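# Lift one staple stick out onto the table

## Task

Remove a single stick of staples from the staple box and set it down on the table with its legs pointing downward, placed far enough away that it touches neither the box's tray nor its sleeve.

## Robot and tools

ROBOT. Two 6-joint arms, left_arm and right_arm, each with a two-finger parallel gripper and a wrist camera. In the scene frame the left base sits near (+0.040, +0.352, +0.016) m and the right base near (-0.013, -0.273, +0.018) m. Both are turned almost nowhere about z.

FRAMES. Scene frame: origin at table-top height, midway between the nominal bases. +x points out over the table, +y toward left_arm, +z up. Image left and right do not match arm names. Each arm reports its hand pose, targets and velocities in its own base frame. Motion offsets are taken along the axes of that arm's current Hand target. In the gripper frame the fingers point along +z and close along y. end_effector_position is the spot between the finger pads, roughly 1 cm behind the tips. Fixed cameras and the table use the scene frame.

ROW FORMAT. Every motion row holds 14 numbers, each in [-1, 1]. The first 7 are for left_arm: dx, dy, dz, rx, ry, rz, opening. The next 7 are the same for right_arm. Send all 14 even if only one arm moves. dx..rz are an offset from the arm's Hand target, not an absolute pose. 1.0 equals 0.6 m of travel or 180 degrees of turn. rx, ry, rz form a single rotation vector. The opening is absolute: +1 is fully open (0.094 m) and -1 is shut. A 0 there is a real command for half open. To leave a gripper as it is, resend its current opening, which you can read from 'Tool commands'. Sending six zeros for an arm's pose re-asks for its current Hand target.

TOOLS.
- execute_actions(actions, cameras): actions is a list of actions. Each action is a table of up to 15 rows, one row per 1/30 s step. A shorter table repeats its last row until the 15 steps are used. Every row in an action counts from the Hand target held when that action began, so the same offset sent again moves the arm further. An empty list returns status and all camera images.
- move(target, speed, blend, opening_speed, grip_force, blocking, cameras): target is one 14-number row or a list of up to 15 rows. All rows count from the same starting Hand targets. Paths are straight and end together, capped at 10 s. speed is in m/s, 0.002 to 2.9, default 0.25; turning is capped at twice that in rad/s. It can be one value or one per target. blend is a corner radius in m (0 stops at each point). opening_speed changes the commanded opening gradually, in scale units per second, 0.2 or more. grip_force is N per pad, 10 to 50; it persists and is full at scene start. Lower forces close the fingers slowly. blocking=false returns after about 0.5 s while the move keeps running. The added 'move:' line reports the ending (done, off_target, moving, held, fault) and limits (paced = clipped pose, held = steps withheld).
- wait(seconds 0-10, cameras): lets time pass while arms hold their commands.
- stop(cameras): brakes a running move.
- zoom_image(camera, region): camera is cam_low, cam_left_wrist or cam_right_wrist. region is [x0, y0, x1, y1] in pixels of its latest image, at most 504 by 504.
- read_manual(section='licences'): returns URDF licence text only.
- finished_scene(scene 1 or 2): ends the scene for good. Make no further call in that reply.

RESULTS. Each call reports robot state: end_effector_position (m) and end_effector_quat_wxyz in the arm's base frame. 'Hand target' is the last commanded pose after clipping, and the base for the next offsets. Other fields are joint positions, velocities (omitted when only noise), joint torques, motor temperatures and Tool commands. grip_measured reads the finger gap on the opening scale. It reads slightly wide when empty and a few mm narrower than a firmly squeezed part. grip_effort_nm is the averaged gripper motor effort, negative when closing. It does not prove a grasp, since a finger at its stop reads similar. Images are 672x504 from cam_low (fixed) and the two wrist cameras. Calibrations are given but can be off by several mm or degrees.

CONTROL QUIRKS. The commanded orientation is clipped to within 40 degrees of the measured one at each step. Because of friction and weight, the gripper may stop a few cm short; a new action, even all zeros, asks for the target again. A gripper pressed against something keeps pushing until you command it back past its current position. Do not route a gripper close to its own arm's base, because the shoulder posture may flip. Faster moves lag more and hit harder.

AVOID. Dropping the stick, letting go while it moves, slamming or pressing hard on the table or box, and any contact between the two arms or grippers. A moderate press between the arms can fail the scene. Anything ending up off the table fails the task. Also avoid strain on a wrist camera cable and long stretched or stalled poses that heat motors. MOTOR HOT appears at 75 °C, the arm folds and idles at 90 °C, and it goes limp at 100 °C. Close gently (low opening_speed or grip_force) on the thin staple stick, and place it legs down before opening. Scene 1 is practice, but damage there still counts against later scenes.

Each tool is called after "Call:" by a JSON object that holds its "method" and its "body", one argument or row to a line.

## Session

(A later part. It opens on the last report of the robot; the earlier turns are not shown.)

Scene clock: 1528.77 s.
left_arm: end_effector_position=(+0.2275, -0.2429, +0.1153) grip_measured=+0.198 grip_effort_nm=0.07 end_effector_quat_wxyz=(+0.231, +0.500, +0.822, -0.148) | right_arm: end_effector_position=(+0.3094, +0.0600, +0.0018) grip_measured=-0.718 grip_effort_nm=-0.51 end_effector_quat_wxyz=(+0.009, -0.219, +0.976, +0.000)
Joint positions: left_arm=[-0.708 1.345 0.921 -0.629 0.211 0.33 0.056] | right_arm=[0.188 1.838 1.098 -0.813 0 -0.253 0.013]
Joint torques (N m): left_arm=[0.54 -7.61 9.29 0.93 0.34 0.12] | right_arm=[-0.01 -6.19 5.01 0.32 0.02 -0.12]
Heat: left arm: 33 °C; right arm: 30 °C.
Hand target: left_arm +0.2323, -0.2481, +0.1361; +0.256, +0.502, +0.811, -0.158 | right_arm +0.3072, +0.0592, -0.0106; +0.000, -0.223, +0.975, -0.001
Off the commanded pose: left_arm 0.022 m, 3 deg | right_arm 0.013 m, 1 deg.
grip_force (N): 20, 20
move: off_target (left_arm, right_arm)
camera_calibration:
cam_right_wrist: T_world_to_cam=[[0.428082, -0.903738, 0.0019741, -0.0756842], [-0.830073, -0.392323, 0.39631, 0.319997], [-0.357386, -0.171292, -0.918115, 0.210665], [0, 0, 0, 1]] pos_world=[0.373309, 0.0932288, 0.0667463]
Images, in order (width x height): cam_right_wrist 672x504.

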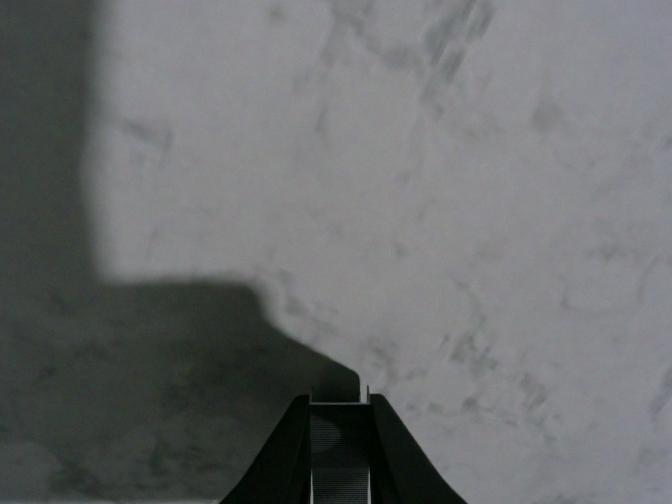

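Call:
{"method": "move", "body": {
  "target": [0, 0, 0, 0, 0, 0, 0.2, 0, 0, -0.004, 0, 0, 0, -0.5],
  "cameras": ["cam_low", "cam_right_wrist"],
  "opening_speed": 0.4,
  "speed": 0.03
}}

Call:
{"method": "zoom_image", "body": {
  "camera": "cam_right_wrist",
  "region": [250, 350, 430, 504]
}}

Scene clock: 1538.87 s.
left_arm: end_effector_position=(+0.2275, -0.2429, +0.1153) grip_measured=+0.198 grip_effort_nm=0.07 end_effector_quat_wxyz=(+0.231, +0.500, +0.822, -0.148) | right_arm: end_effector_position=(+0.3081, +0.0598, +0.0008) grip_measured=-0.502 grip_effort_nm=0.05 end_effector_quat_wxyz=(+0.007, -0.219, +0.976, +0.000)
Joint positions: left_arm=[-0.708 1.345 0.921 -0.629 0.211 0.33 0.056] | right_arm=[0.188 1.838 1.093 -0.812 0 -0.253 0.023]
Joint torques (N m): left_arm=[0.66 -7.77 9.2 0.97 0.32 0.05] | right_arm=[0.01 -6.46 5.72 0.24 0.02 -0.12]
Heat: left arm: 34 °C; right arm: 30 °C.
Hand target: left_arm +0.2323, -0.2481, +0.1361; +0.256, +0.502, +0.811, -0.158 | right_arm +0.3071, +0.0592, -0.0083; +0.000, -0.222, +0.975, -0.001
Off the commanded pose: left_arm 0.022 m, 3 deg | right_arm 0.009 m, 1 deg.
grip_force (N): 20, 20
move: off_target (left_arm)
camera_calibration:
cam_right_wrist: T_world_to_cam=[[0.428142, -0.90371, 0.00127855, -0.0753712], [-0.828884, -0.392128, 0.398982, 0.318804], [-0.360063, -0.171881, -0.916958, 0.210206], [0, 0, 0, 1]] pos_world=[0.372209, 0.0930287, 0.0656491]
Images, in order (width x height): cam_low 672x504, cam_right_wrist 672x504.

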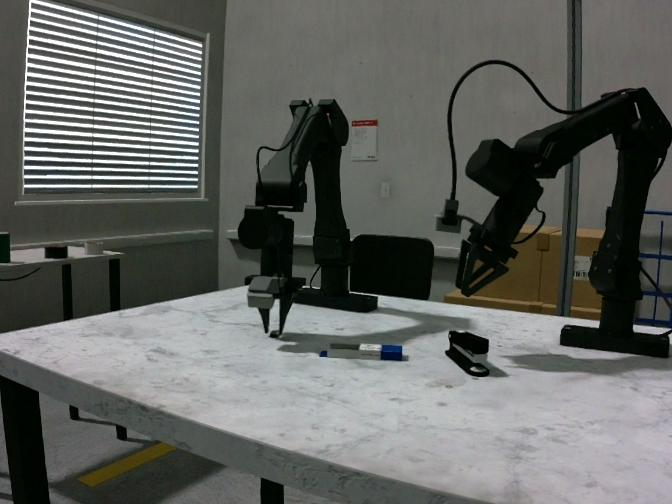

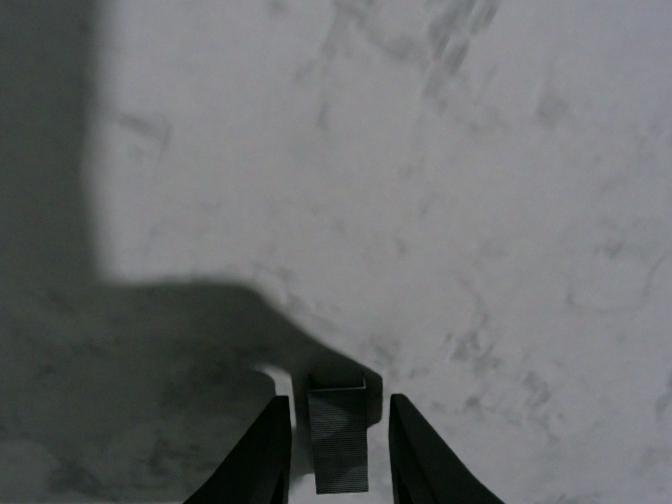

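Scaled by 2.800 from the camera's 672x504 image, which has a finer 960x720 frame.

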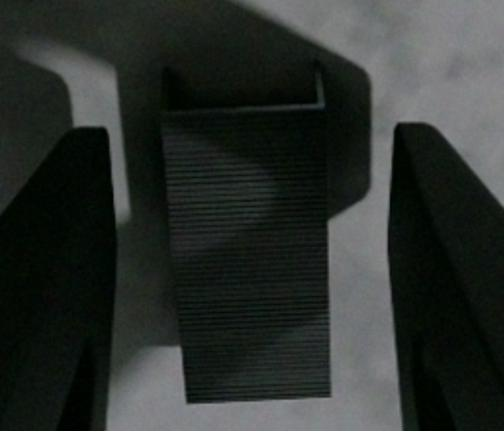

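Call:
{"method": "move", "body": {
  "target": [0, 0, 0, 0, 0, 0, 0.2, -0.008, 0, -0.15, 0, 0, 0, -0.5],
  "cameras": ["cam_low", "cam_right_wrist"],
  "speed": 0.08
}}

Call:
{"method": "zoom_image", "body": {
  "camera": "cam_low",
  "region": [240, 290, 420, 390]
}}

Scene clock: 1544.20 s.
left_arm: end_effector_position=(+0.2275, -0.2429, +0.1153) grip_measured=+0.198 grip_effort_nm=0.07 end_effector_quat_wxyz=(+0.231, +0.500, +0.822, -0.148) | right_arm: end_effector_position=(+0.3056, +0.0593, +0.0693) grip_measured=-0.502 grip_effort_nm=0.05 end_effector_quat_wxyz=(-0.021, -0.219, +0.976, +0.001)
Joint positions: left_arm=[-0.708 1.345 0.921 -0.629 0.211 0.33 0.056] | right_arm=[0.188 1.785 1.317 -1.144 0 -0.253 0.023]
Joint torques (N m): left_arm=[0.5 -7.88 9.13 0.91 0.32 0.08] | right_arm=[0.38 -10.39 8.51 -0.06 0.02 -0.07]
Heat: left arm: 34 °C; right arm: 31 °C.
Hand target: left_arm +0.2323, -0.2481, +0.1361; +0.256, +0.502, +0.811, -0.158 | right_arm +0.3114, +0.0614, +0.0816; +0.000, -0.222, +0.975, -0.001
Off the commanded pose: left_arm 0.022 m, 3 deg | right_arm 0.014 m, 2 deg.
grip_force (N): 20, 20
move: off_target (left_arm, right_arm)
camera_calibration:
cam_right_wrist: T_world_to_cam=[[0.427823, -0.903772, -0.0127831, -0.073794], [-0.80568, -0.387723, 0.447828, 0.27845], [-0.409691, -0.181292, -0.894028, 0.286057], [0, 0, 0, 1]] pos_world=[0.373107, 0.0931284, 0.130102]
Images, in order (width x height): cam_low 672x504, cam_right_wrist 672x504.

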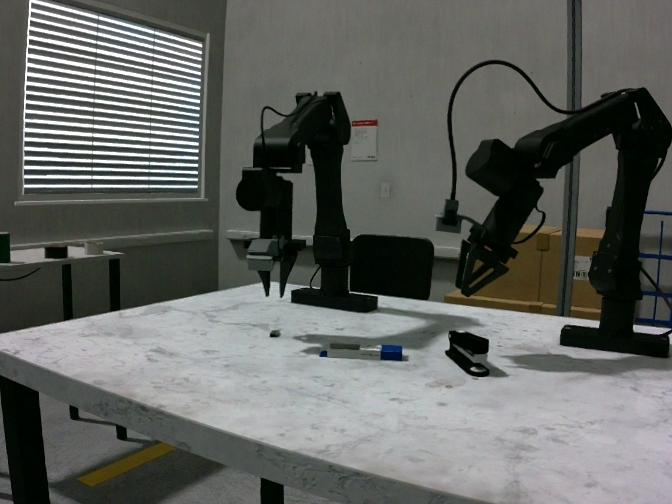

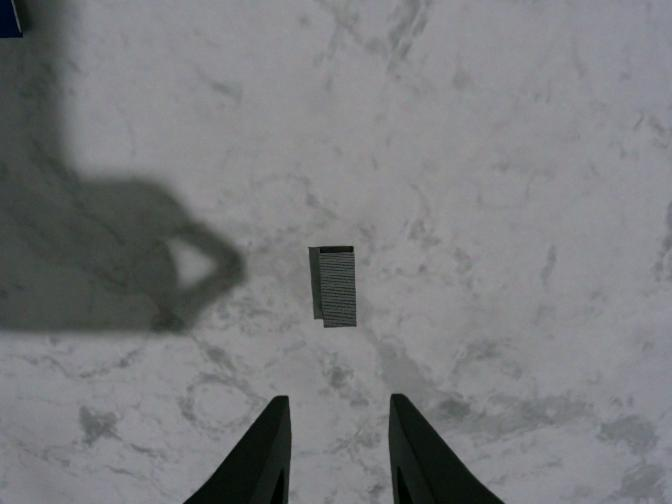

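Scaled by 2.800 from the camera's 672x504 image, which has a finer 960x720 frame.

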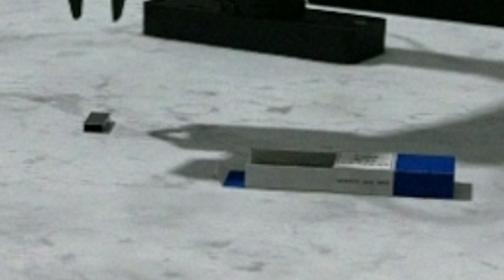

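Call:
{"method": "finished_scene", "body": {
  "scene": 1
}}

The scene is finished: the task was done.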